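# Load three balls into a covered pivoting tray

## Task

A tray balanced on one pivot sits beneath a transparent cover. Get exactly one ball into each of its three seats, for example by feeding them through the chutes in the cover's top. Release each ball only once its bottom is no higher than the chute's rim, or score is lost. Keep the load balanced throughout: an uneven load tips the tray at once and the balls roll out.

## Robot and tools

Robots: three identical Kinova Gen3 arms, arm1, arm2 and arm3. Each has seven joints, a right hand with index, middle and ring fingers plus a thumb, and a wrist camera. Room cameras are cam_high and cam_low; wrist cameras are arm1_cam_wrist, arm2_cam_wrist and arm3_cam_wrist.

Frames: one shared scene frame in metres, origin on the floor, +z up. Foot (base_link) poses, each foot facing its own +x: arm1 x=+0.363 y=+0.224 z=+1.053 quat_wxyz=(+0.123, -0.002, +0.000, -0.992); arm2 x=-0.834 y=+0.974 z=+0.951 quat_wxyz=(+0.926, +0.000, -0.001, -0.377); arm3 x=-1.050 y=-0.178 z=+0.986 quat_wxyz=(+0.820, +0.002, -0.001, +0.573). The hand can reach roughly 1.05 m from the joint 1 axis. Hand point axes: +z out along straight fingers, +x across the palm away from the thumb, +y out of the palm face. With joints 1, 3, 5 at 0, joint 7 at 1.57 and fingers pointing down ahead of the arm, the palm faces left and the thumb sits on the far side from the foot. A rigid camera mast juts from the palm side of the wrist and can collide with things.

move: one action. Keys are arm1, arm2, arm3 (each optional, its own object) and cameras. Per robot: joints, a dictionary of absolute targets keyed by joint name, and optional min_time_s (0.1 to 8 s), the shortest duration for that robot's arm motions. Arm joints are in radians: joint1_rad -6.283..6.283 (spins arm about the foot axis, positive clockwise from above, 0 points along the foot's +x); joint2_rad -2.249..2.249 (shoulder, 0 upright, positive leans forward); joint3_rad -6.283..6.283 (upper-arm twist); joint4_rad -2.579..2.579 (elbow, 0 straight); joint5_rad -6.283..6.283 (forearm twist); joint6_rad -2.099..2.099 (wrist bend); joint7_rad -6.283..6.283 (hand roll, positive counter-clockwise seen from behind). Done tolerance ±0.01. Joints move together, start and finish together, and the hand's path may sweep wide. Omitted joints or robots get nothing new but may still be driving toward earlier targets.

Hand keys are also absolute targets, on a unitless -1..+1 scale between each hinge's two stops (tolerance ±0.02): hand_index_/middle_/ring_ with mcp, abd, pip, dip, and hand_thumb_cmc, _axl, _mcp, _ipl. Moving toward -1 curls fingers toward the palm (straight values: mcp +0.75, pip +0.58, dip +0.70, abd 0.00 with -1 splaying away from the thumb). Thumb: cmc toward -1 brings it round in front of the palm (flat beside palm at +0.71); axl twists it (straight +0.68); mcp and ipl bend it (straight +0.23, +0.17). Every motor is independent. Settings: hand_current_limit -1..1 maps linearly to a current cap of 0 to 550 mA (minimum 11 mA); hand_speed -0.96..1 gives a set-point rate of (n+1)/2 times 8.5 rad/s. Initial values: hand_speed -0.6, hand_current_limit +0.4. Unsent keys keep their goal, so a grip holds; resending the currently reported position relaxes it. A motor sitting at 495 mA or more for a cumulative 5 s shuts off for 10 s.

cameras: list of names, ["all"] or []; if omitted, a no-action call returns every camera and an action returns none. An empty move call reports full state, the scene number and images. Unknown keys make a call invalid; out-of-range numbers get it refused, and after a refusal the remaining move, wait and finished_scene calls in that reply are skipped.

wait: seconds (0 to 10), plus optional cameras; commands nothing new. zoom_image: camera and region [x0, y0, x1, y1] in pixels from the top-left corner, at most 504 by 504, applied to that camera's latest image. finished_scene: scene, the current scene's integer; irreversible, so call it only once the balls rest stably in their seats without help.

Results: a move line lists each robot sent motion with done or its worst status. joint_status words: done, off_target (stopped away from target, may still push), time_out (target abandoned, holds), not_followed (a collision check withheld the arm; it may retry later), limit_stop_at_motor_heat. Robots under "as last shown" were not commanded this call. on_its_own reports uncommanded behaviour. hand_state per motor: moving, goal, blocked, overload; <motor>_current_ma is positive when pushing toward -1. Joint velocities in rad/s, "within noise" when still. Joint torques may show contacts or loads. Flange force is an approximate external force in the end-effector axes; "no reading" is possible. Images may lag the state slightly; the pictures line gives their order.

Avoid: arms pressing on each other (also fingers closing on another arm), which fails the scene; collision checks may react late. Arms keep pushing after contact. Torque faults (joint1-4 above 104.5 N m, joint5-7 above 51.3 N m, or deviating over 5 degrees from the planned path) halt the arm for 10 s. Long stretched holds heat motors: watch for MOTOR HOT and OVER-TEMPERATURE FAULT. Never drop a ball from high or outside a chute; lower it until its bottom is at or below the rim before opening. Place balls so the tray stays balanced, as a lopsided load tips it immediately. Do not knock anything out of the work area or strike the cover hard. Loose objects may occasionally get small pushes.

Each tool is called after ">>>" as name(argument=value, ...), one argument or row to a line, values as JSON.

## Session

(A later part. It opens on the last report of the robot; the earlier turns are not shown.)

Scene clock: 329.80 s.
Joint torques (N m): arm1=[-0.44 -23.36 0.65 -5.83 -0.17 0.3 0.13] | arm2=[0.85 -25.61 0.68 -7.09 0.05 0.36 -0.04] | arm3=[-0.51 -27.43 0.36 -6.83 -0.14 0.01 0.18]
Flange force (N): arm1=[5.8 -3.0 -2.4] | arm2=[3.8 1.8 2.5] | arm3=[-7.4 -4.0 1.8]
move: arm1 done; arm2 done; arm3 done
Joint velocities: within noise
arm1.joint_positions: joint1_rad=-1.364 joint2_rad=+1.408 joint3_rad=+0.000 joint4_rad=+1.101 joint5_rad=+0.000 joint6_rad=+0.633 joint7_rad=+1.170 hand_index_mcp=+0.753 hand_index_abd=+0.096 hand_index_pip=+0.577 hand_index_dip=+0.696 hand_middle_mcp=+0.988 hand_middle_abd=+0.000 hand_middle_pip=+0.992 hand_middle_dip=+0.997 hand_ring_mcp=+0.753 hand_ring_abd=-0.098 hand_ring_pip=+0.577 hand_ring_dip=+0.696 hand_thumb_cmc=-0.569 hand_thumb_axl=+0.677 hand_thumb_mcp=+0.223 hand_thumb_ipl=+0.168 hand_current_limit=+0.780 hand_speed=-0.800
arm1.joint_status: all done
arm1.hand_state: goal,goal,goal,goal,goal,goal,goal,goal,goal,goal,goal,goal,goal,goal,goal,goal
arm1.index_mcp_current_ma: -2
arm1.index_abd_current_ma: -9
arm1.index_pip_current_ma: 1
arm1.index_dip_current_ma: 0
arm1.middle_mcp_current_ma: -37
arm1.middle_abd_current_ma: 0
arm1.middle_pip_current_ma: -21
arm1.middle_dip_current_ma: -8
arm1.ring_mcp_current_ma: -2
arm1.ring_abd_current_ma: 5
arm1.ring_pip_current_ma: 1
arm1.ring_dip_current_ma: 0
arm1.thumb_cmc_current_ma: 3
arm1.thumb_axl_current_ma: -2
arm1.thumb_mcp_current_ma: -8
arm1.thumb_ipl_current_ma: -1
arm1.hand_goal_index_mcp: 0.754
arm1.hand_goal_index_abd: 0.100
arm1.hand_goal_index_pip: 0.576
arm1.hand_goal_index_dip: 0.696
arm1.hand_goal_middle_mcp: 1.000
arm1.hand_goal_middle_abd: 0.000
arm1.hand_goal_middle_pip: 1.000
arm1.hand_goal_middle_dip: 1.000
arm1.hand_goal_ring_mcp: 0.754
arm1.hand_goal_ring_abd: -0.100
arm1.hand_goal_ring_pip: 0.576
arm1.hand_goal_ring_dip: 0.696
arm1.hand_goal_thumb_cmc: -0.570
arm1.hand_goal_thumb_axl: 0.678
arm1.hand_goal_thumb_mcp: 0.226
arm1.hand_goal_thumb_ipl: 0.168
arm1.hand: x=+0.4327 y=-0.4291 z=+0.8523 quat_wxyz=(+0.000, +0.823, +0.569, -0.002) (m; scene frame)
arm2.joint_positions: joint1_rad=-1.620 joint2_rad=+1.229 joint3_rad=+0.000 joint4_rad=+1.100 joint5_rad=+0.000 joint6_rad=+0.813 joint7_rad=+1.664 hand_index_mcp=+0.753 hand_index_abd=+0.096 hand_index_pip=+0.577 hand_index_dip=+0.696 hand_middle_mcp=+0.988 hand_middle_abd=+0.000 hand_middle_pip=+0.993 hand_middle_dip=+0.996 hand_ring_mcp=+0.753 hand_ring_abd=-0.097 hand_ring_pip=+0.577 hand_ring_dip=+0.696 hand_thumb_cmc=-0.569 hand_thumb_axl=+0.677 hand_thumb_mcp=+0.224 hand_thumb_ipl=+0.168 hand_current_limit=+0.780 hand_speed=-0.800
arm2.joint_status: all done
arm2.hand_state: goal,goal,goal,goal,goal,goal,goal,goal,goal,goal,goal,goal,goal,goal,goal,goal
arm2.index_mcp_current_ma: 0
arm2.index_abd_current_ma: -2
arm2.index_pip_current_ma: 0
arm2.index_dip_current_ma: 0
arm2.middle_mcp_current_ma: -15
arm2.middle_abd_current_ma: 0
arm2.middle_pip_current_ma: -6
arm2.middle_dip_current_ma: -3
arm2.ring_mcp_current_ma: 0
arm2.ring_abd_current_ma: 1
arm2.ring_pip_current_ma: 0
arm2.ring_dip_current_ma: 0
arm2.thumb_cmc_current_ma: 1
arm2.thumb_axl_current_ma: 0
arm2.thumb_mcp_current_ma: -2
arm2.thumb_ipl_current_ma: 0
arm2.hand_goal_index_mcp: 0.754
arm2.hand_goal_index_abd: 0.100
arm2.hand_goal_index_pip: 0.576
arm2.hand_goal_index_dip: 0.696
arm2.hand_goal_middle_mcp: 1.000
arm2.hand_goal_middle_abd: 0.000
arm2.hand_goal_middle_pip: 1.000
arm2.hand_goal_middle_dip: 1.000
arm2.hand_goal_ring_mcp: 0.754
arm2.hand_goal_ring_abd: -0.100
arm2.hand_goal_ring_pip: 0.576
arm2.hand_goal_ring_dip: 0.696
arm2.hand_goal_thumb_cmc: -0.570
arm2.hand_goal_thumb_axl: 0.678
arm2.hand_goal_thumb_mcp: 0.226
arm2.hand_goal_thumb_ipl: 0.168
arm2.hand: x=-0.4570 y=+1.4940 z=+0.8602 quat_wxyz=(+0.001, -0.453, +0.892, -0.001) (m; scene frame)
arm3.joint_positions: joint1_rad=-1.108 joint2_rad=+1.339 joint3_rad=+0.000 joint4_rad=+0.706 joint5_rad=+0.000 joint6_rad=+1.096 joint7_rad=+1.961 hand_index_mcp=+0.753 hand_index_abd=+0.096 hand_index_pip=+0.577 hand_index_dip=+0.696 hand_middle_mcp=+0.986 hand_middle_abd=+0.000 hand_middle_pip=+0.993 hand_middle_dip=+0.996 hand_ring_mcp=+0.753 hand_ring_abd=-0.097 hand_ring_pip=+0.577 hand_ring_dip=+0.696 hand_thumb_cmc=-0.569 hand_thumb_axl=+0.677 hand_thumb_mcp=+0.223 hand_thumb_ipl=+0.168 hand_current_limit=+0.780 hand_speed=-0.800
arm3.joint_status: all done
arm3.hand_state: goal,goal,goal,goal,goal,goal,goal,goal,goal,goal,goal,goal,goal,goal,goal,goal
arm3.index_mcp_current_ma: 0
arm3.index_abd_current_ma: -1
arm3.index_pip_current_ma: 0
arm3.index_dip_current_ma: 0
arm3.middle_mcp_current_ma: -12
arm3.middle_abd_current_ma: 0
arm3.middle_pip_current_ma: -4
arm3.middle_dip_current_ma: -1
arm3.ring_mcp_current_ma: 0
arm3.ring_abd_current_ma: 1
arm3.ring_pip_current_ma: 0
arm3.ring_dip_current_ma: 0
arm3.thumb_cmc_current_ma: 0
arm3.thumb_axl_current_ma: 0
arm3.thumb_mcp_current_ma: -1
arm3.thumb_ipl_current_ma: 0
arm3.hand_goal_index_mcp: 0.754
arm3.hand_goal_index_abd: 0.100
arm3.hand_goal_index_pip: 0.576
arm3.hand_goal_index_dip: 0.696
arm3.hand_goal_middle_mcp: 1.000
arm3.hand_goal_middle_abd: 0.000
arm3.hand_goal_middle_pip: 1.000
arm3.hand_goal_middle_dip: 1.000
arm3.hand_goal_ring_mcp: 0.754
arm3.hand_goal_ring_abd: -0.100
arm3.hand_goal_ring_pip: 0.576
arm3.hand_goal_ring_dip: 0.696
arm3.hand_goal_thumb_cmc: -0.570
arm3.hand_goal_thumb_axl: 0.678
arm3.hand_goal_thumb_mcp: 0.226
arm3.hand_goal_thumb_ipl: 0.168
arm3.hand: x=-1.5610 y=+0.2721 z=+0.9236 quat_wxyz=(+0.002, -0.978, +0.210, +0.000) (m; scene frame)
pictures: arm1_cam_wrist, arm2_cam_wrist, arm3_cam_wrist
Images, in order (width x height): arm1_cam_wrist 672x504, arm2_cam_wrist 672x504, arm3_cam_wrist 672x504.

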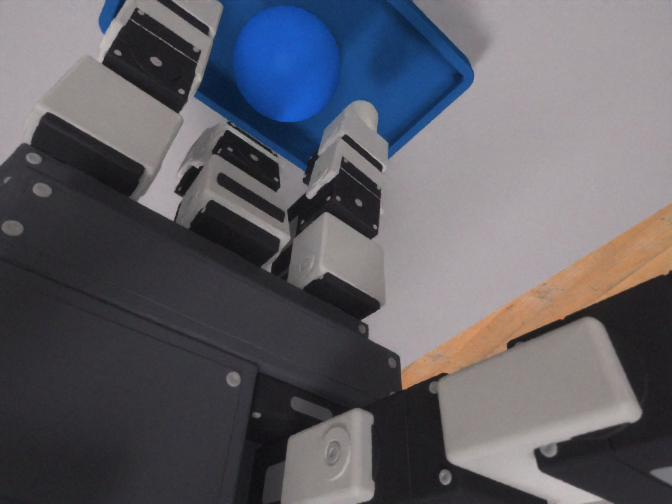

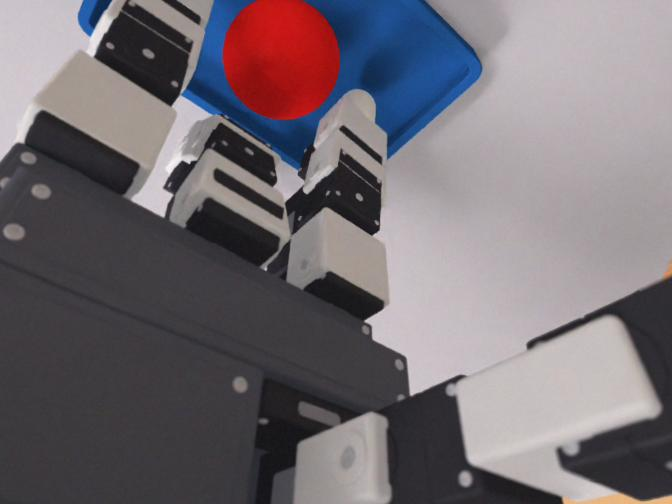

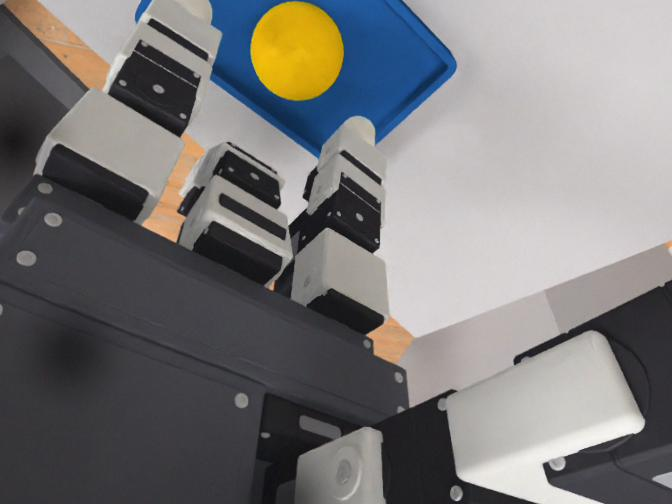

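>>> move(
  arm1={"joints":{"joint1_rad":-1.3619,"joint2_rad":1.4170,"joint4_rad":1.0795,"joint6_rad":0.6451,"joint7_rad":1.1718},"min_time_s":0.8},
  arm2={"joints":{"joint1_rad":-1.6260,"joint2_rad":1.2043,"joint4_rad":1.1105,"joint6_rad":0.8268,"joint7_rad":1.6572},"min_time_s":0.8},
  arm3={"joints":{"joint1_rad":-1.1090,"joint2_rad":1.4275,"joint4_rad":0.6596,"joint6_rad":1.0545,"joint7_rad":1.9595},"min_time_s":1.5},
  cameras=["arm1_cam_wrist","arm2_cam_wrist","arm3_cam_wrist"],
)

>>> zoom_image(
  camera="arm1_cam_wrist",
  region=[200, 0, 400, 150],
)

>>> zoom_image(
  camera="arm2_cam_wrist",
  region=[200, 0, 400, 150],
)

>>> zoom_image(
  camera="arm3_cam_wrist",
  region=[200, 0, 400, 150],
)

Scene clock: 428.40 s.
Joint torques (N m): arm1=[-0.44 -23.52 0.69 -5.96 -0.15 0.32 0.13] | arm2=[0.89 -25.49 0.65 -7.12 0.07 0.34 -0.02] | arm3=[-0.53 -27.57 0.35 -6.67 -0.1 -0.01 0.19]
Flange force (N): arm1=[6.2 -3.2 -2.3] | arm2=[3.4 1.8 2.5] | arm3=[-7.7 -4.2 2.4]
move: arm1 done; arm2 done; arm3 done
Joint velocities: within noise
arm1.joint_positions: joint1_rad=-1.362 joint2_rad=+1.417 joint3_rad=+0.000 joint4_rad=+1.080 joint5_rad=+0.000 joint6_rad=+0.645 joint7_rad=+1.172 hand_index_mcp=+0.753 hand_index_abd=+0.096 hand_index_pip=+0.577 hand_index_dip=+0.696 hand_middle_mcp=+0.988 hand_middle_abd=+0.000 hand_middle_pip=+0.992 hand_middle_dip=+0.997 hand_ring_mcp=+0.753 hand_ring_abd=-0.098 hand_ring_pip=+0.577 hand_ring_dip=+0.696 hand_thumb_cmc=-0.569 hand_thumb_axl=+0.677 hand_thumb_mcp=+0.223 hand_thumb_ipl=+0.168 hand_current_limit=+0.780 hand_speed=-0.800
arm1.joint_status: all done
arm1.hand_state: goal,goal,goal,goal,goal,goal,goal,goal,goal,goal,goal,goal,goal,goal,goal,goal
arm1.index_mcp_current_ma: -2
arm1.index_abd_current_ma: -9
arm1.index_pip_current_ma: 1
arm1.index_dip_current_ma: 0
arm1.middle_mcp_current_ma: -37
arm1.middle_abd_current_ma: 0
arm1.middle_pip_current_ma: -21
arm1.middle_dip_current_ma: -8
arm1.ring_mcp_current_ma: -2
arm1.ring_abd_current_ma: 5
arm1.ring_pip_current_ma: 1
arm1.ring_dip_current_ma: 0
arm1.thumb_cmc_current_ma: 3
arm1.thumb_axl_current_ma: -2
arm1.thumb_mcp_current_ma: -8
arm1.thumb_ipl_current_ma: -1
arm1.hand_goal_index_mcp: 0.754
arm1.hand_goal_index_abd: 0.100
arm1.hand_goal_index_pip: 0.576
arm1.hand_goal_index_dip: 0.696
arm1.hand_goal_middle_mcp: 1.000
arm1.hand_goal_middle_abd: 0.000
arm1.hand_goal_middle_pip: 1.000
arm1.hand_goal_middle_dip: 1.000
arm1.hand_goal_ring_mcp: 0.754
arm1.hand_goal_ring_abd: -0.100
arm1.hand_goal_ring_pip: 0.576
arm1.hand_goal_ring_dip: 0.696
arm1.hand_goal_thumb_cmc: -0.570
arm1.hand_goal_thumb_axl: 0.678
arm1.hand_goal_thumb_mcp: 0.226
arm1.hand_goal_thumb_ipl: 0.168
arm1.hand: x=+0.4319 y=-0.4328 z=+0.8507 quat_wxyz=(+0.000, +0.823, +0.569, -0.002) (m; scene frame)
arm2.joint_positions: joint1_rad=-1.626 joint2_rad=+1.204 joint3_rad=+0.000 joint4_rad=+1.110 joint5_rad=+0.000 joint6_rad=+0.827 joint7_rad=+1.657 hand_index_mcp=+0.753 hand_index_abd=+0.096 hand_index_pip=+0.577 hand_index_dip=+0.696 hand_middle_mcp=+0.988 hand_middle_abd=+0.000 hand_middle_pip=+0.993 hand_middle_dip=+0.996 hand_ring_mcp=+0.753 hand_ring_abd=-0.097 hand_ring_pip=+0.577 hand_ring_dip=+0.696 hand_thumb_cmc=-0.569 hand_thumb_axl=+0.677 hand_thumb_mcp=+0.224 hand_thumb_ipl=+0.168 hand_current_limit=+0.780 hand_speed=-0.800
arm2.joint_status: all done
arm2.hand_state: goal,goal,goal,goal,goal,goal,goal,goal,goal,goal,goal,goal,goal,goal,goal,goal
arm2.index_mcp_current_ma: 0
arm2.index_abd_current_ma: -2
arm2.index_pip_current_ma: 0
arm2.index_dip_current_ma: 0
arm2.middle_mcp_current_ma: -15
arm2.middle_abd_current_ma: 0
arm2.middle_pip_current_ma: -6
arm2.middle_dip_current_ma: -3
arm2.ring_mcp_current_ma: 0
arm2.ring_abd_current_ma: 1
arm2.ring_pip_current_ma: 0
arm2.ring_dip_current_ma: 0
arm2.thumb_cmc_current_ma: 1
arm2.thumb_axl_current_ma: 0
arm2.thumb_mcp_current_ma: -2
arm2.thumb_ipl_current_ma: 0
arm2.hand_goal_index_mcp: 0.754
arm2.hand_goal_index_abd: 0.100
arm2.hand_goal_index_pip: 0.576
arm2.hand_goal_index_dip: 0.696
arm2.hand_goal_middle_mcp: 1.000
arm2.hand_goal_middle_abd: 0.000
arm2.hand_goal_middle_pip: 1.000
arm2.hand_goal_middle_dip: 1.000
arm2.hand_goal_ring_mcp: 0.754
arm2.hand_goal_ring_abd: -0.100
arm2.hand_goal_ring_pip: 0.576
arm2.hand_goal_ring_dip: 0.696
arm2.hand_goal_thumb_cmc: -0.570
arm2.hand_goal_thumb_axl: 0.678
arm2.hand_goal_thumb_mcp: 0.226
arm2.hand_goal_thumb_ipl: 0.168
arm2.hand: x=-0.4603 y=+1.4963 z=+0.8733 quat_wxyz=(+0.001, -0.453, +0.892, -0.001) (m; scene frame)
arm3.joint_positions: joint1_rad=-1.109 joint2_rad=+1.427 joint3_rad=+0.000 joint4_rad=+0.660 joint5_rad=+0.000 joint6_rad=+1.055 joint7_rad=+1.960 hand_index_mcp=+0.753 hand_index_abd=+0.096 hand_index_pip=+0.577 hand_index_dip=+0.696 hand_middle_mcp=+0.986 hand_middle_abd=+0.000 hand_middle_pip=+0.993 hand_middle_dip=+0.996 hand_ring_mcp=+0.753 hand_ring_abd=-0.097 hand_ring_pip=+0.577 hand_ring_dip=+0.696 hand_thumb_cmc=-0.569 hand_thumb_axl=+0.677 hand_thumb_mcp=+0.223 hand_thumb_ipl=+0.168 hand_current_limit=+0.780 hand_speed=-0.800
arm3.joint_status: all done
arm3.hand_state: goal,goal,goal,goal,goal,goal,goal,goal,goal,goal,goal,goal,goal,goal,goal,goal
arm3.index_mcp_current_ma: 0
arm3.index_abd_current_ma: -1
arm3.index_pip_current_ma: 0
arm3.index_dip_current_ma: 0
arm3.middle_mcp_current_ma: -12
arm3.middle_abd_current_ma: 0
arm3.middle_pip_current_ma: -4
arm3.middle_dip_current_ma: -1
arm3.ring_mcp_current_ma: 0
arm3.ring_abd_current_ma: 1
arm3.ring_pip_current_ma: 0
arm3.ring_dip_current_ma: 0
arm3.thumb_cmc_current_ma: 0
arm3.thumb_axl_current_ma: 0
arm3.thumb_mcp_current_ma: -1
arm3.thumb_ipl_current_ma: 0
arm3.hand_goal_index_mcp: 0.754
arm3.hand_goal_index_abd: 0.100
arm3.hand_goal_index_pip: 0.576
arm3.hand_goal_index_dip: 0.696
arm3.hand_goal_middle_mcp: 1.000
arm3.hand_goal_middle_abd: 0.000
arm3.hand_goal_middle_pip: 1.000
arm3.hand_goal_middle_dip: 1.000
arm3.hand_goal_ring_mcp: 0.754
arm3.hand_goal_ring_abd: -0.100
arm3.hand_goal_ring_pip: 0.576
arm3.hand_goal_ring_dip: 0.696
arm3.hand_goal_thumb_cmc: -0.570
arm3.hand_goal_thumb_axl: 0.678
arm3.hand_goal_thumb_mcp: 0.226
arm3.hand_goal_thumb_ipl: 0.168
arm3.hand: x=-1.5622 y=+0.2721 z=+0.8757 quat_wxyz=(+0.002, -0.978, +0.210, +0.000) (m; scene frame)
pictures: arm1_cam_wrist, arm2_cam_wrist, arm3_cam_wrist
Images, in order (width x height): arm1_cam_wrist 672x504, arm2_cam_wrist 672x504, arm3_cam_wrist 672x504.

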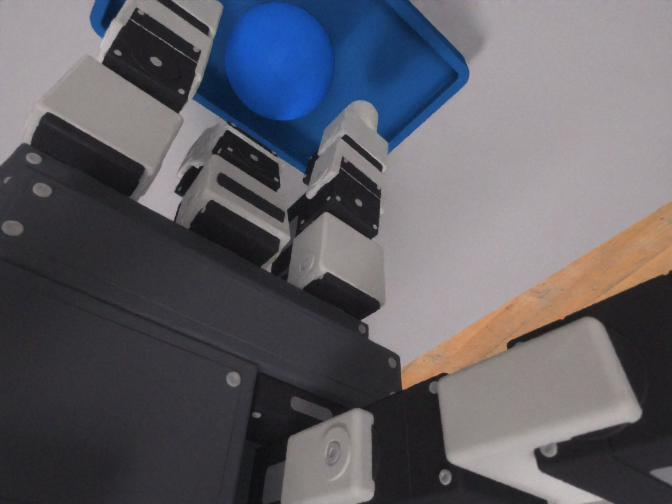

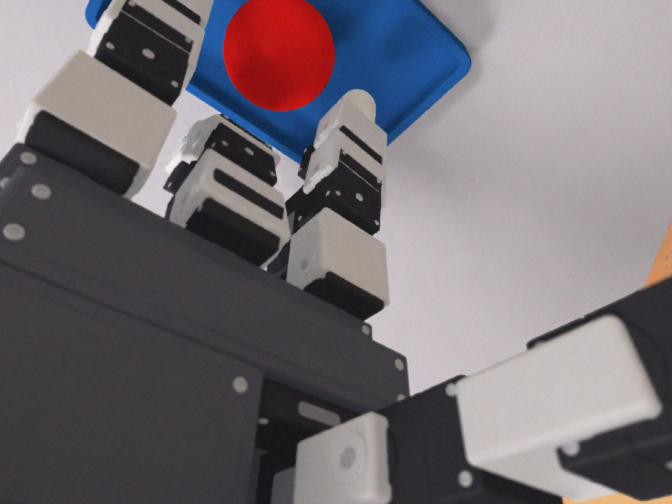

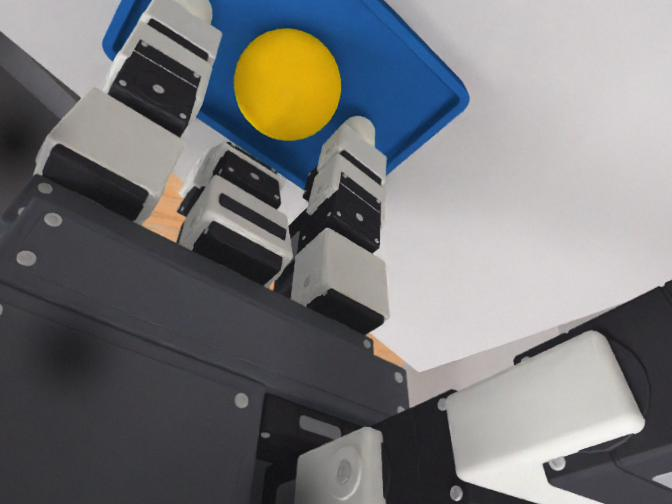

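Scaled by 2.520 from the camera's 672x504 image, which has a finer 960x720 frame.

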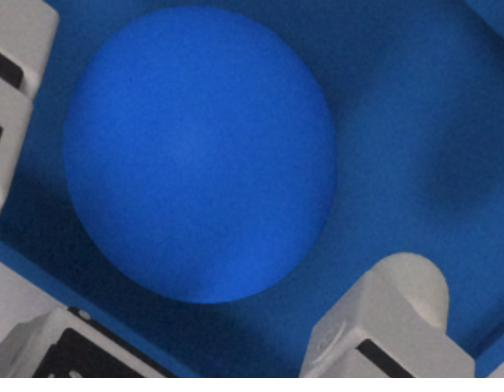

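Scaled by 2.520 from the camera's 672x504 image, which has a finer 960x720 frame.

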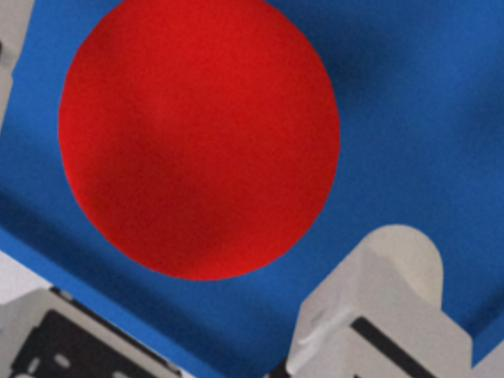

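Scaled by 2.520 from the camera's 672x504 image, which has a finer 960x720 frame.

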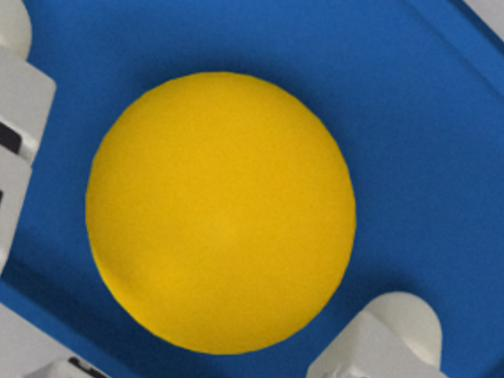

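>>> move(
  arm1={"joints":{"joint1_rad":-1.3587,"joint2_rad":1.4158,"joint4_rad":1.0832,"joint6_rad":0.6426,"joint7_rad":1.1750},"min_time_s":0.6},
  arm2={"joints":{"joint1_rad":-1.6242,"joint2_rad":1.2048,"joint4_rad":1.1095,"joint6_rad":0.8273,"joint7_rad":1.6589},"min_time_s":0.6},
  arm3={"joints":{"joint1_rad":-1.1106,"joint2_rad":1.4364,"joint4_rad":0.6372,"joint6_rad":1.0680,"joint7_rad":1.9579},"min_time_s":0.6},
  cameras=[],
)

>>> move(
  arm1={"joints":{"hand_index_abd":-0.15,"hand_ring_abd":0.15}},
  arm2={"joints":{"hand_index_abd":-0.15,"hand_ring_abd":0.15}},
  arm3={"joints":{"hand_index_abd":-0.15,"hand_ring_abd":0.15}},
  cameras=["arm1_cam_wrist","arm2_cam_wrist","arm3_cam_wrist"],
)

>>> zoom_image(
  camera="arm1_cam_wrist",
  region=[200, 0, 400, 150],
)

>>> zoom_image(
  camera="arm2_cam_wrist",
  region=[200, 0, 400, 150],
)

>>> zoom_image(
  camera="arm3_cam_wrist",
  region=[200, 0, 400, 150],
)

Scene clock: 465.97 s.
Joint torques (N m): arm1=[-0.46 -23.51 0.64 -5.97 -0.14 0.32 0.13] | arm2=[0.84 -25.53 0.65 -7.12 0.04 0.33 -0.05] | arm3=[-0.51 -27.61 0.37 -6.73 -0.12 -0.01 0.15]
Flange force (N): arm1=[6.3 -3.2 -2.4] | arm2=[3.3 1.7 2.6] | arm3=[-7.9 -4.3 2.4]
move: arm1 done; arm2 done; arm3 done
Joint velocities: within noise
arm1.joint_positions: joint1_rad=-1.359 joint2_rad=+1.416 joint3_rad=+0.000 joint4_rad=+1.083 joint5_rad=+0.000 joint6_rad=+0.643 joint7_rad=+1.175 hand_index_mcp=+0.753 hand_index_abd=+0.096 hand_index_pip=+0.577 hand_index_dip=+0.696 hand_middle_mcp=+0.988 hand_middle_abd=+0.000 hand_middle_pip=+0.992 hand_middle_dip=+0.997 hand_ring_mcp=+0.753 hand_ring_abd=-0.098 hand_ring_pip=+0.577 hand_ring_dip=+0.696 hand_thumb_cmc=-0.569 hand_thumb_axl=+0.677 hand_thumb_mcp=+0.223 hand_thumb_ipl=+0.168 hand_current_limit=+0.780 hand_speed=-0.800
arm1.joint_status: all done
arm1.hand_state: goal,goal,goal,goal,goal,goal,goal,goal,goal,goal,goal,goal,goal,goal,goal,goal
arm1.index_mcp_current_ma: -2
arm1.index_abd_current_ma: -9
arm1.index_pip_current_ma: 1
arm1.index_dip_current_ma: 0
arm1.middle_mcp_current_ma: -37
arm1.middle_abd_current_ma: 0
arm1.middle_pip_current_ma: -21
arm1.middle_dip_current_ma: -8
arm1.ring_mcp_current_ma: -2
arm1.ring_abd_current_ma: 5
arm1.ring_pip_current_ma: 1
arm1.ring_dip_current_ma: 0
arm1.thumb_cmc_current_ma: 3
arm1.thumb_axl_current_ma: -2
arm1.thumb_mcp_current_ma: -8
arm1.thumb_ipl_current_ma: -1
arm1.hand_goal_index_mcp: 0.754
arm1.hand_goal_index_abd: 0.100
arm1.hand_goal_index_pip: 0.576
arm1.hand_goal_index_dip: 0.696
arm1.hand_goal_middle_mcp: 1.000
arm1.hand_goal_middle_abd: 0.000
arm1.hand_goal_middle_pip: 1.000
arm1.hand_goal_middle_dip: 1.000
arm1.hand_goal_ring_mcp: 0.754
arm1.hand_goal_ring_abd: -0.100
arm1.hand_goal_ring_pip: 0.576
arm1.hand_goal_ring_dip: 0.696
arm1.hand_goal_thumb_cmc: -0.570
arm1.hand_goal_thumb_axl: 0.678
arm1.hand_goal_thumb_mcp: 0.226
arm1.hand_goal_thumb_ipl: 0.168
arm1.hand: x=+0.4299 y=-0.4321 z=+0.8507 quat_wxyz=(+0.000, +0.823, +0.569, -0.002) (m; scene frame)
arm2.joint_positions: joint1_rad=-1.624 joint2_rad=+1.205 joint3_rad=+0.000 joint4_rad=+1.110 joint5_rad=+0.000 joint6_rad=+0.827 joint7_rad=+1.659 hand_index_mcp=+0.753 hand_index_abd=+0.096 hand_index_pip=+0.577 hand_index_dip=+0.696 hand_middle_mcp=+0.988 hand_middle_abd=+0.000 hand_middle_pip=+0.993 hand_middle_dip=+0.996 hand_ring_mcp=+0.753 hand_ring_abd=-0.097 hand_ring_pip=+0.577 hand_ring_dip=+0.696 hand_thumb_cmc=-0.569 hand_thumb_axl=+0.677 hand_thumb_mcp=+0.224 hand_thumb_ipl=+0.168 hand_current_limit=+0.780 hand_speed=-0.800
arm2.joint_status: all done
arm2.hand_state: goal,goal,goal,goal,goal,goal,goal,goal,goal,goal,goal,goal,goal,goal,goal,goal
arm2.index_mcp_current_ma: 0
arm2.index_abd_current_ma: -2
arm2.index_pip_current_ma: 0
arm2.index_dip_current_ma: 0
arm2.middle_mcp_current_ma: -15
arm2.middle_abd_current_ma: 0
arm2.middle_pip_current_ma: -6
arm2.middle_dip_current_ma: -3
arm2.ring_mcp_current_ma: 0
arm2.ring_abd_current_ma: 1
arm2.ring_pip_current_ma: 0
arm2.ring_dip_current_ma: 0
arm2.thumb_cmc_current_ma: 1
arm2.thumb_axl_current_ma: 0
arm2.thumb_mcp_current_ma: -2
arm2.thumb_ipl_current_ma: 0
arm2.hand_goal_index_mcp: 0.754
arm2.hand_goal_index_abd: 0.100
arm2.hand_goal_index_pip: 0.576
arm2.hand_goal_index_dip: 0.696
arm2.hand_goal_middle_mcp: 1.000
arm2.hand_goal_middle_abd: 0.000
arm2.hand_goal_middle_pip: 1.000
arm2.hand_goal_middle_dip: 1.000
arm2.hand_goal_ring_mcp: 0.754
arm2.hand_goal_ring_abd: -0.100
arm2.hand_goal_ring_pip: 0.576
arm2.hand_goal_ring_dip: 0.696
arm2.hand_goal_thumb_cmc: -0.570
arm2.hand_goal_thumb_axl: 0.678
arm2.hand_goal_thumb_mcp: 0.226
arm2.hand_goal_thumb_ipl: 0.168
arm2.hand: x=-0.4594 y=+1.4957 z=+0.8732 quat_wxyz=(+0.001, -0.453, +0.892, -0.001) (m; scene frame)
arm3.joint_positions: joint1_rad=-1.111 joint2_rad=+1.436 joint3_rad=+0.000 joint4_rad=+0.637 joint5_rad=+0.000 joint6_rad=+1.068 joint7_rad=+1.958 hand_index_mcp=+0.753 hand_index_abd=+0.096 hand_index_pip=+0.577 hand_index_dip=+0.696 hand_middle_mcp=+0.986 hand_middle_abd=+0.000 hand_middle_pip=+0.993 hand_middle_dip=+0.996 hand_ring_mcp=+0.753 hand_ring_abd=-0.097 hand_ring_pip=+0.577 hand_ring_dip=+0.696 hand_thumb_cmc=-0.569 hand_thumb_axl=+0.677 hand_thumb_mcp=+0.223 hand_thumb_ipl=+0.168 hand_current_limit=+0.780 hand_speed=-0.800
arm3.joint_status: all done
arm3.hand_state: goal,goal,goal,goal,goal,goal,goal,goal,goal,goal,goal,goal,goal,goal,goal,goal
arm3.index_mcp_current_ma: 0
arm3.index_abd_current_ma: -1
arm3.index_pip_current_ma: 0
arm3.index_dip_current_ma: 0
arm3.middle_mcp_current_ma: -12
arm3.middle_abd_current_ma: 0
arm3.middle_pip_current_ma: -4
arm3.middle_dip_current_ma: -1
arm3.ring_mcp_current_ma: 0
arm3.ring_abd_current_ma: 1
arm3.ring_pip_current_ma: 0
arm3.ring_dip_current_ma: 0
arm3.thumb_cmc_current_ma: 0
arm3.thumb_axl_current_ma: 0
arm3.thumb_mcp_current_ma: -1
arm3.thumb_ipl_current_ma: 0
arm3.hand_goal_index_mcp: 0.754
arm3.hand_goal_index_abd: 0.100
arm3.hand_goal_index_pip: 0.576
arm3.hand_goal_index_dip: 0.696
arm3.hand_goal_middle_mcp: 1.000
arm3.hand_goal_middle_abd: 0.000
arm3.hand_goal_middle_pip: 1.000
arm3.hand_goal_middle_dip: 1.000
arm3.hand_goal_ring_mcp: 0.754
arm3.hand_goal_ring_abd: -0.100
arm3.hand_goal_ring_pip: 0.576
arm3.hand_goal_ring_dip: 0.696
arm3.hand_goal_thumb_cmc: -0.570
arm3.hand_goal_thumb_axl: 0.678
arm3.hand_goal_thumb_mcp: 0.226
arm3.hand_goal_thumb_ipl: 0.168
arm3.hand: x=-1.5648 y=+0.2732 z=+0.8756 quat_wxyz=(+0.002, -0.978, +0.210, +0.000) (m; scene frame)
pictures: none
No camera images: "cameras" was empty.

Scene clock: 466.70 s.
Joint torques (N m): arm1=[-0.38 -23.89 0.75 -6.21 -0.13 0.2 0.13] | arm2=[0.84 -25.44 0.64 -7.03 0.04 0.42 -0.06] | arm3=[-0.5 -26.99 0.37 -6.46 -0.09 0.03 0.18]
Flange force (N): arm1=[6.5 -3.1 -2.0] | arm2=[3.3 1.7 2.6] | arm3=[-7.9 -4.2 1.5]
move: arm1 off_target; arm2 off_target; arm3 off_target
Joint velocities: within noise
arm1.joint_positions: joint1_rad=-1.359 joint2_rad=+1.416 joint3_rad=+0.000 joint4_rad=+1.083 joint5_rad=+0.000 joint6_rad=+0.643 joint7_rad=+1.175 hand_index_mcp=+0.753 hand_index_abd=-0.074 hand_index_pip=+0.577 hand_index_dip=+0.696 hand_middle_mcp=+0.988 hand_middle_abd=+0.000 hand_middle_pip=+0.992 hand_middle_dip=+0.997 hand_ring_mcp=+0.753 hand_ring_abd=+0.078 hand_ring_pip=+0.577 hand_ring_dip=+0.696 hand_thumb_cmc=-0.569 hand_thumb_axl=+0.677 hand_thumb_mcp=+0.223 hand_thumb_ipl=+0.168 hand_current_limit=+0.780 hand_speed=-0.800
arm1.joint_status: hand_index_abd off_target (ended at -0.074, target -0.150); hand_ring_abd off_target (ended at +0.078, target +0.150)
arm1.hand_state: goal,blocked,goal,goal,goal,goal,goal,goal,goal,blocked,goal,goal,goal,goal,goal,goal
arm1.index_mcp_current_ma: -2
arm1.index_abd_current_ma: 253
arm1.index_pip_current_ma: 1
arm1.index_dip_current_ma: 0
arm1.middle_mcp_current_ma: -37
arm1.middle_abd_current_ma: 0
arm1.middle_pip_current_ma: -21
arm1.middle_dip_current_ma: -8
arm1.ring_mcp_current_ma: -2
arm1.ring_abd_current_ma: -239
arm1.ring_pip_current_ma: 1
arm1.ring_dip_current_ma: 0
arm1.thumb_cmc_current_ma: 3
arm1.thumb_axl_current_ma: -2
arm1.thumb_mcp_current_ma: -8
arm1.thumb_ipl_current_ma: -1
arm1.hand_goal_index_mcp: 0.754
arm1.hand_goal_index_abd: -0.150
arm1.hand_goal_index_pip: 0.576
arm1.hand_goal_index_dip: 0.696
arm1.hand_goal_middle_mcp: 1.000
arm1.hand_goal_middle_abd: 0.000
arm1.hand_goal_middle_pip: 1.000
arm1.hand_goal_middle_dip: 1.000
arm1.hand_goal_ring_mcp: 0.754
arm1.hand_goal_ring_abd: 0.150
arm1.hand_goal_ring_pip: 0.576
arm1.hand_goal_ring_dip: 0.696
arm1.hand_goal_thumb_cmc: -0.570
arm1.hand_goal_thumb_axl: 0.678
arm1.hand_goal_thumb_mcp: 0.226
arm1.hand_goal_thumb_ipl: 0.168
arm1.hand: x=+0.4299 y=-0.4321 z=+0.8507 quat_wxyz=(+0.000, +0.823, +0.569, -0.002) (m; scene frame)
arm2.joint_positions: joint1_rad=-1.624 joint2_rad=+1.205 joint3_rad=+0.000 joint4_rad=+1.109 joint5_rad=+0.000 joint6_rad=+0.827 joint7_rad=+1.659 hand_index_mcp=+0.753 hand_index_abd=-0.071 hand_index_pip=+0.577 hand_index_dip=+0.696 hand_middle_mcp=+0.988 hand_middle_abd=+0.000 hand_middle_pip=+0.993 hand_middle_dip=+0.996 hand_ring_mcp=+0.753 hand_ring_abd=+0.079 hand_ring_pip=+0.577 hand_ring_dip=+0.696 hand_thumb_cmc=-0.569 hand_thumb_axl=+0.677 hand_thumb_mcp=+0.224 hand_thumb_ipl=+0.168 hand_current_limit=+0.780 hand_speed=-0.800
arm2.joint_status: hand_index_abd off_target (ended at -0.071, target -0.150); hand_ring_abd off_target (ended at +0.079, target +0.150)
arm2.hand_state: goal,blocked,goal,goal,goal,goal,goal,goal,goal,blocked,goal,goal,goal,goal,goal,goal
arm2.index_mcp_current_ma: 0
arm2.index_abd_current_ma: 170
arm2.index_pip_current_ma: 0
arm2.index_dip_current_ma: 0
arm2.middle_mcp_current_ma: -15
arm2.middle_abd_current_ma: 0
arm2.middle_pip_current_ma: -6
arm2.middle_dip_current_ma: -3
arm2.ring_mcp_current_ma: 0
arm2.ring_abd_current_ma: -145
arm2.ring_pip_current_ma: 0
arm2.ring_dip_current_ma: 0
arm2.thumb_cmc_current_ma: 1
arm2.thumb_axl_current_ma: 0
arm2.thumb_mcp_current_ma: -2
arm2.thumb_ipl_current_ma: 0
arm2.hand_goal_index_mcp: 0.754
arm2.hand_goal_index_abd: -0.150
arm2.hand_goal_index_pip: 0.576
arm2.hand_goal_index_dip: 0.696
arm2.hand_goal_middle_mcp: 1.000
arm2.hand_goal_middle_abd: 0.000
arm2.hand_goal_middle_pip: 1.000
arm2.hand_goal_middle_dip: 1.000
arm2.hand_goal_ring_mcp: 0.754
arm2.hand_goal_ring_abd: 0.150
arm2.hand_goal_ring_pip: 0.576
arm2.hand_goal_ring_dip: 0.696
arm2.hand_goal_thumb_cmc: -0.570
arm2.hand_goal_thumb_axl: 0.678
arm2.hand_goal_thumb_mcp: 0.226
arm2.hand_goal_thumb_ipl: 0.168
arm2.hand: x=-0.4594 y=+1.4957 z=+0.8732 quat_wxyz=(+0.001, -0.453, +0.892, -0.001) (m; scene frame)
arm3.joint_positions: joint1_rad=-1.111 joint2_rad=+1.436 joint3_rad=+0.000 joint4_rad=+0.637 joint5_rad=+0.000 joint6_rad=+1.068 joint7_rad=+1.958 hand_index_mcp=+0.753 hand_index_abd=-0.076 hand_index_pip=+0.577 hand_index_dip=+0.696 hand_middle_mcp=+0.986 hand_middle_abd=+0.000 hand_middle_pip=+0.993 hand_middle_dip=+0.996 hand_ring_mcp=+0.753 hand_ring_abd=+0.076 hand_ring_pip=+0.577 hand_ring_dip=+0.696 hand_thumb_cmc=-0.569 hand_thumb_axl=+0.677 hand_thumb_mcp=+0.223 hand_thumb_ipl=+0.168 hand_current_limit=+0.780 hand_speed=-0.800
arm3.joint_status: hand_index_abd off_target (ended at -0.076, target -0.150); hand_ring_abd off_target (ended at +0.076, target +0.150)
arm3.hand_state: goal,blocked,goal,goal,goal,goal,goal,goal,goal,blocked,goal,goal,goal,goal,goal,goal
arm3.index_mcp_current_ma: 0
arm3.index_abd_current_ma: 124
arm3.index_pip_current_ma: 0
arm3.index_dip_current_ma: 0
arm3.middle_mcp_current_ma: -12
arm3.middle_abd_current_ma: 0
arm3.middle_pip_current_ma: -4
arm3.middle_dip_current_ma: -1
arm3.ring_mcp_current_ma: 0
arm3.ring_abd_current_ma: -124
arm3.ring_pip_current_ma: 0
arm3.ring_dip_current_ma: 0
arm3.thumb_cmc_current_ma: 0
arm3.thumb_axl_current_ma: 0
arm3.thumb_mcp_current_ma: -1
arm3.thumb_ipl_current_ma: 0
arm3.hand_goal_index_mcp: 0.754
arm3.hand_goal_index_abd: -0.150
arm3.hand_goal_index_pip: 0.576
arm3.hand_goal_index_dip: 0.696
arm3.hand_goal_middle_mcp: 1.000
arm3.hand_goal_middle_abd: 0.000
arm3.hand_goal_middle_pip: 1.000
arm3.hand_goal_middle_dip: 1.000
arm3.hand_goal_ring_mcp: 0.754
arm3.hand_goal_ring_abd: 0.150
arm3.hand_goal_ring_pip: 0.576
arm3.hand_goal_ring_dip: 0.696
arm3.hand_goal_thumb_cmc: -0.570
arm3.hand_goal_thumb_axl: 0.678
arm3.hand_goal_thumb_mcp: 0.226
arm3.hand_goal_thumb_ipl: 0.168
arm3.hand: x=-1.5648 y=+0.2732 z=+0.8756 quat_wxyz=(+0.002, -0.978, +0.210, +0.000) (m; scene frame)
pictures: arm1_cam_wrist, arm2_cam_wrist, arm3_cam_wrist
Images, in order (width x height): arm1_cam_wrist 672x504, arm2_cam_wrist 672x504, arm3_cam_wrist 672x504.

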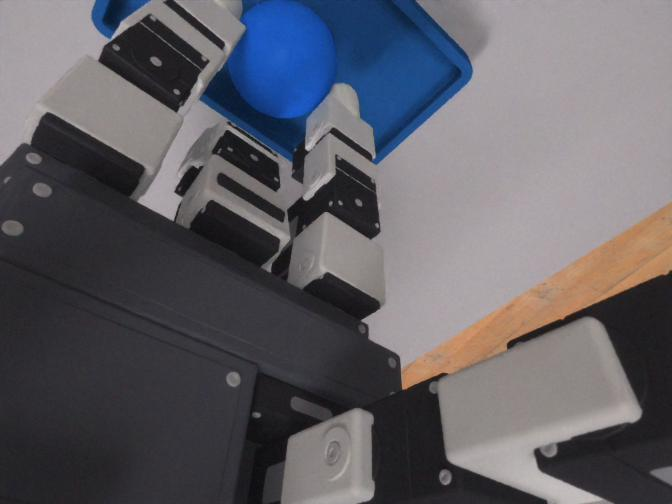

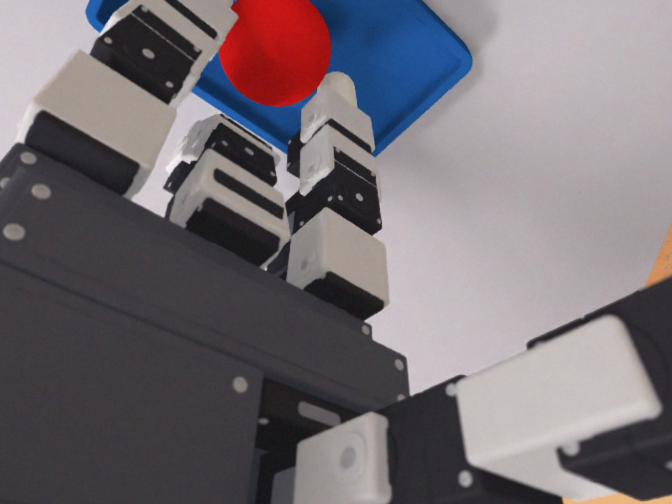

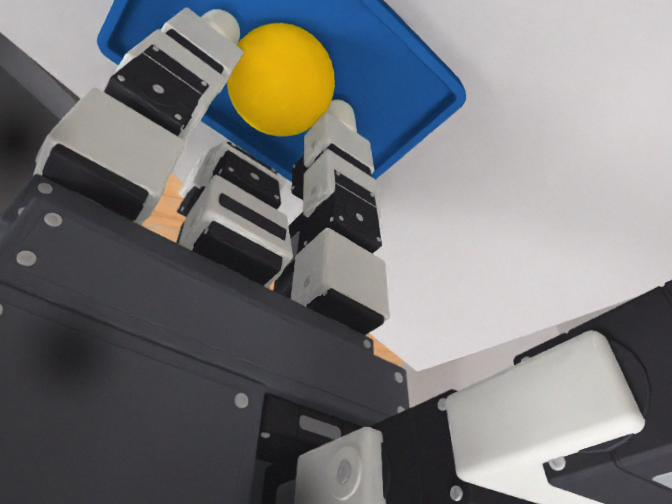

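Scaled by 2.520 from the camera's 672x504 image, which has a finer 960x720 frame.

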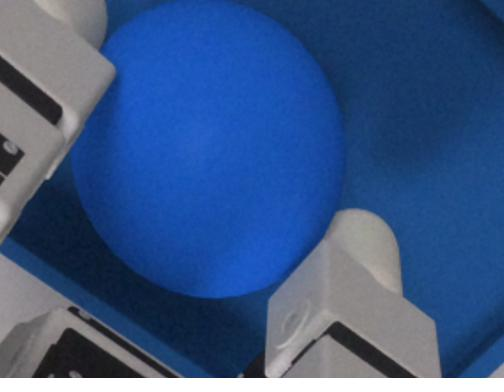

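Scaled by 2.520 from the camera's 672x504 image, which has a finer 960x720 frame.

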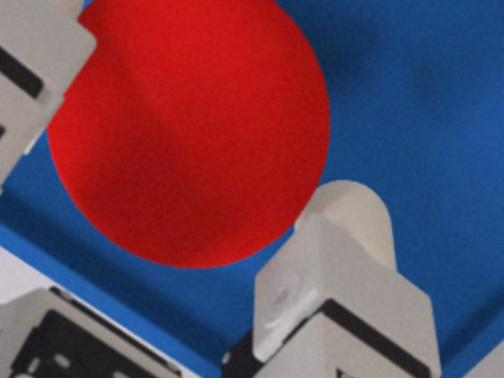

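Scaled by 2.520 from the camera's 672x504 image, which has a finer 960x720 frame.

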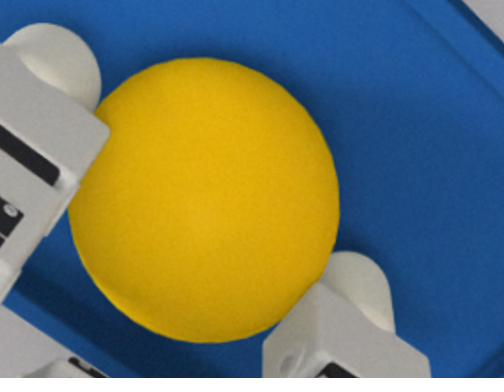

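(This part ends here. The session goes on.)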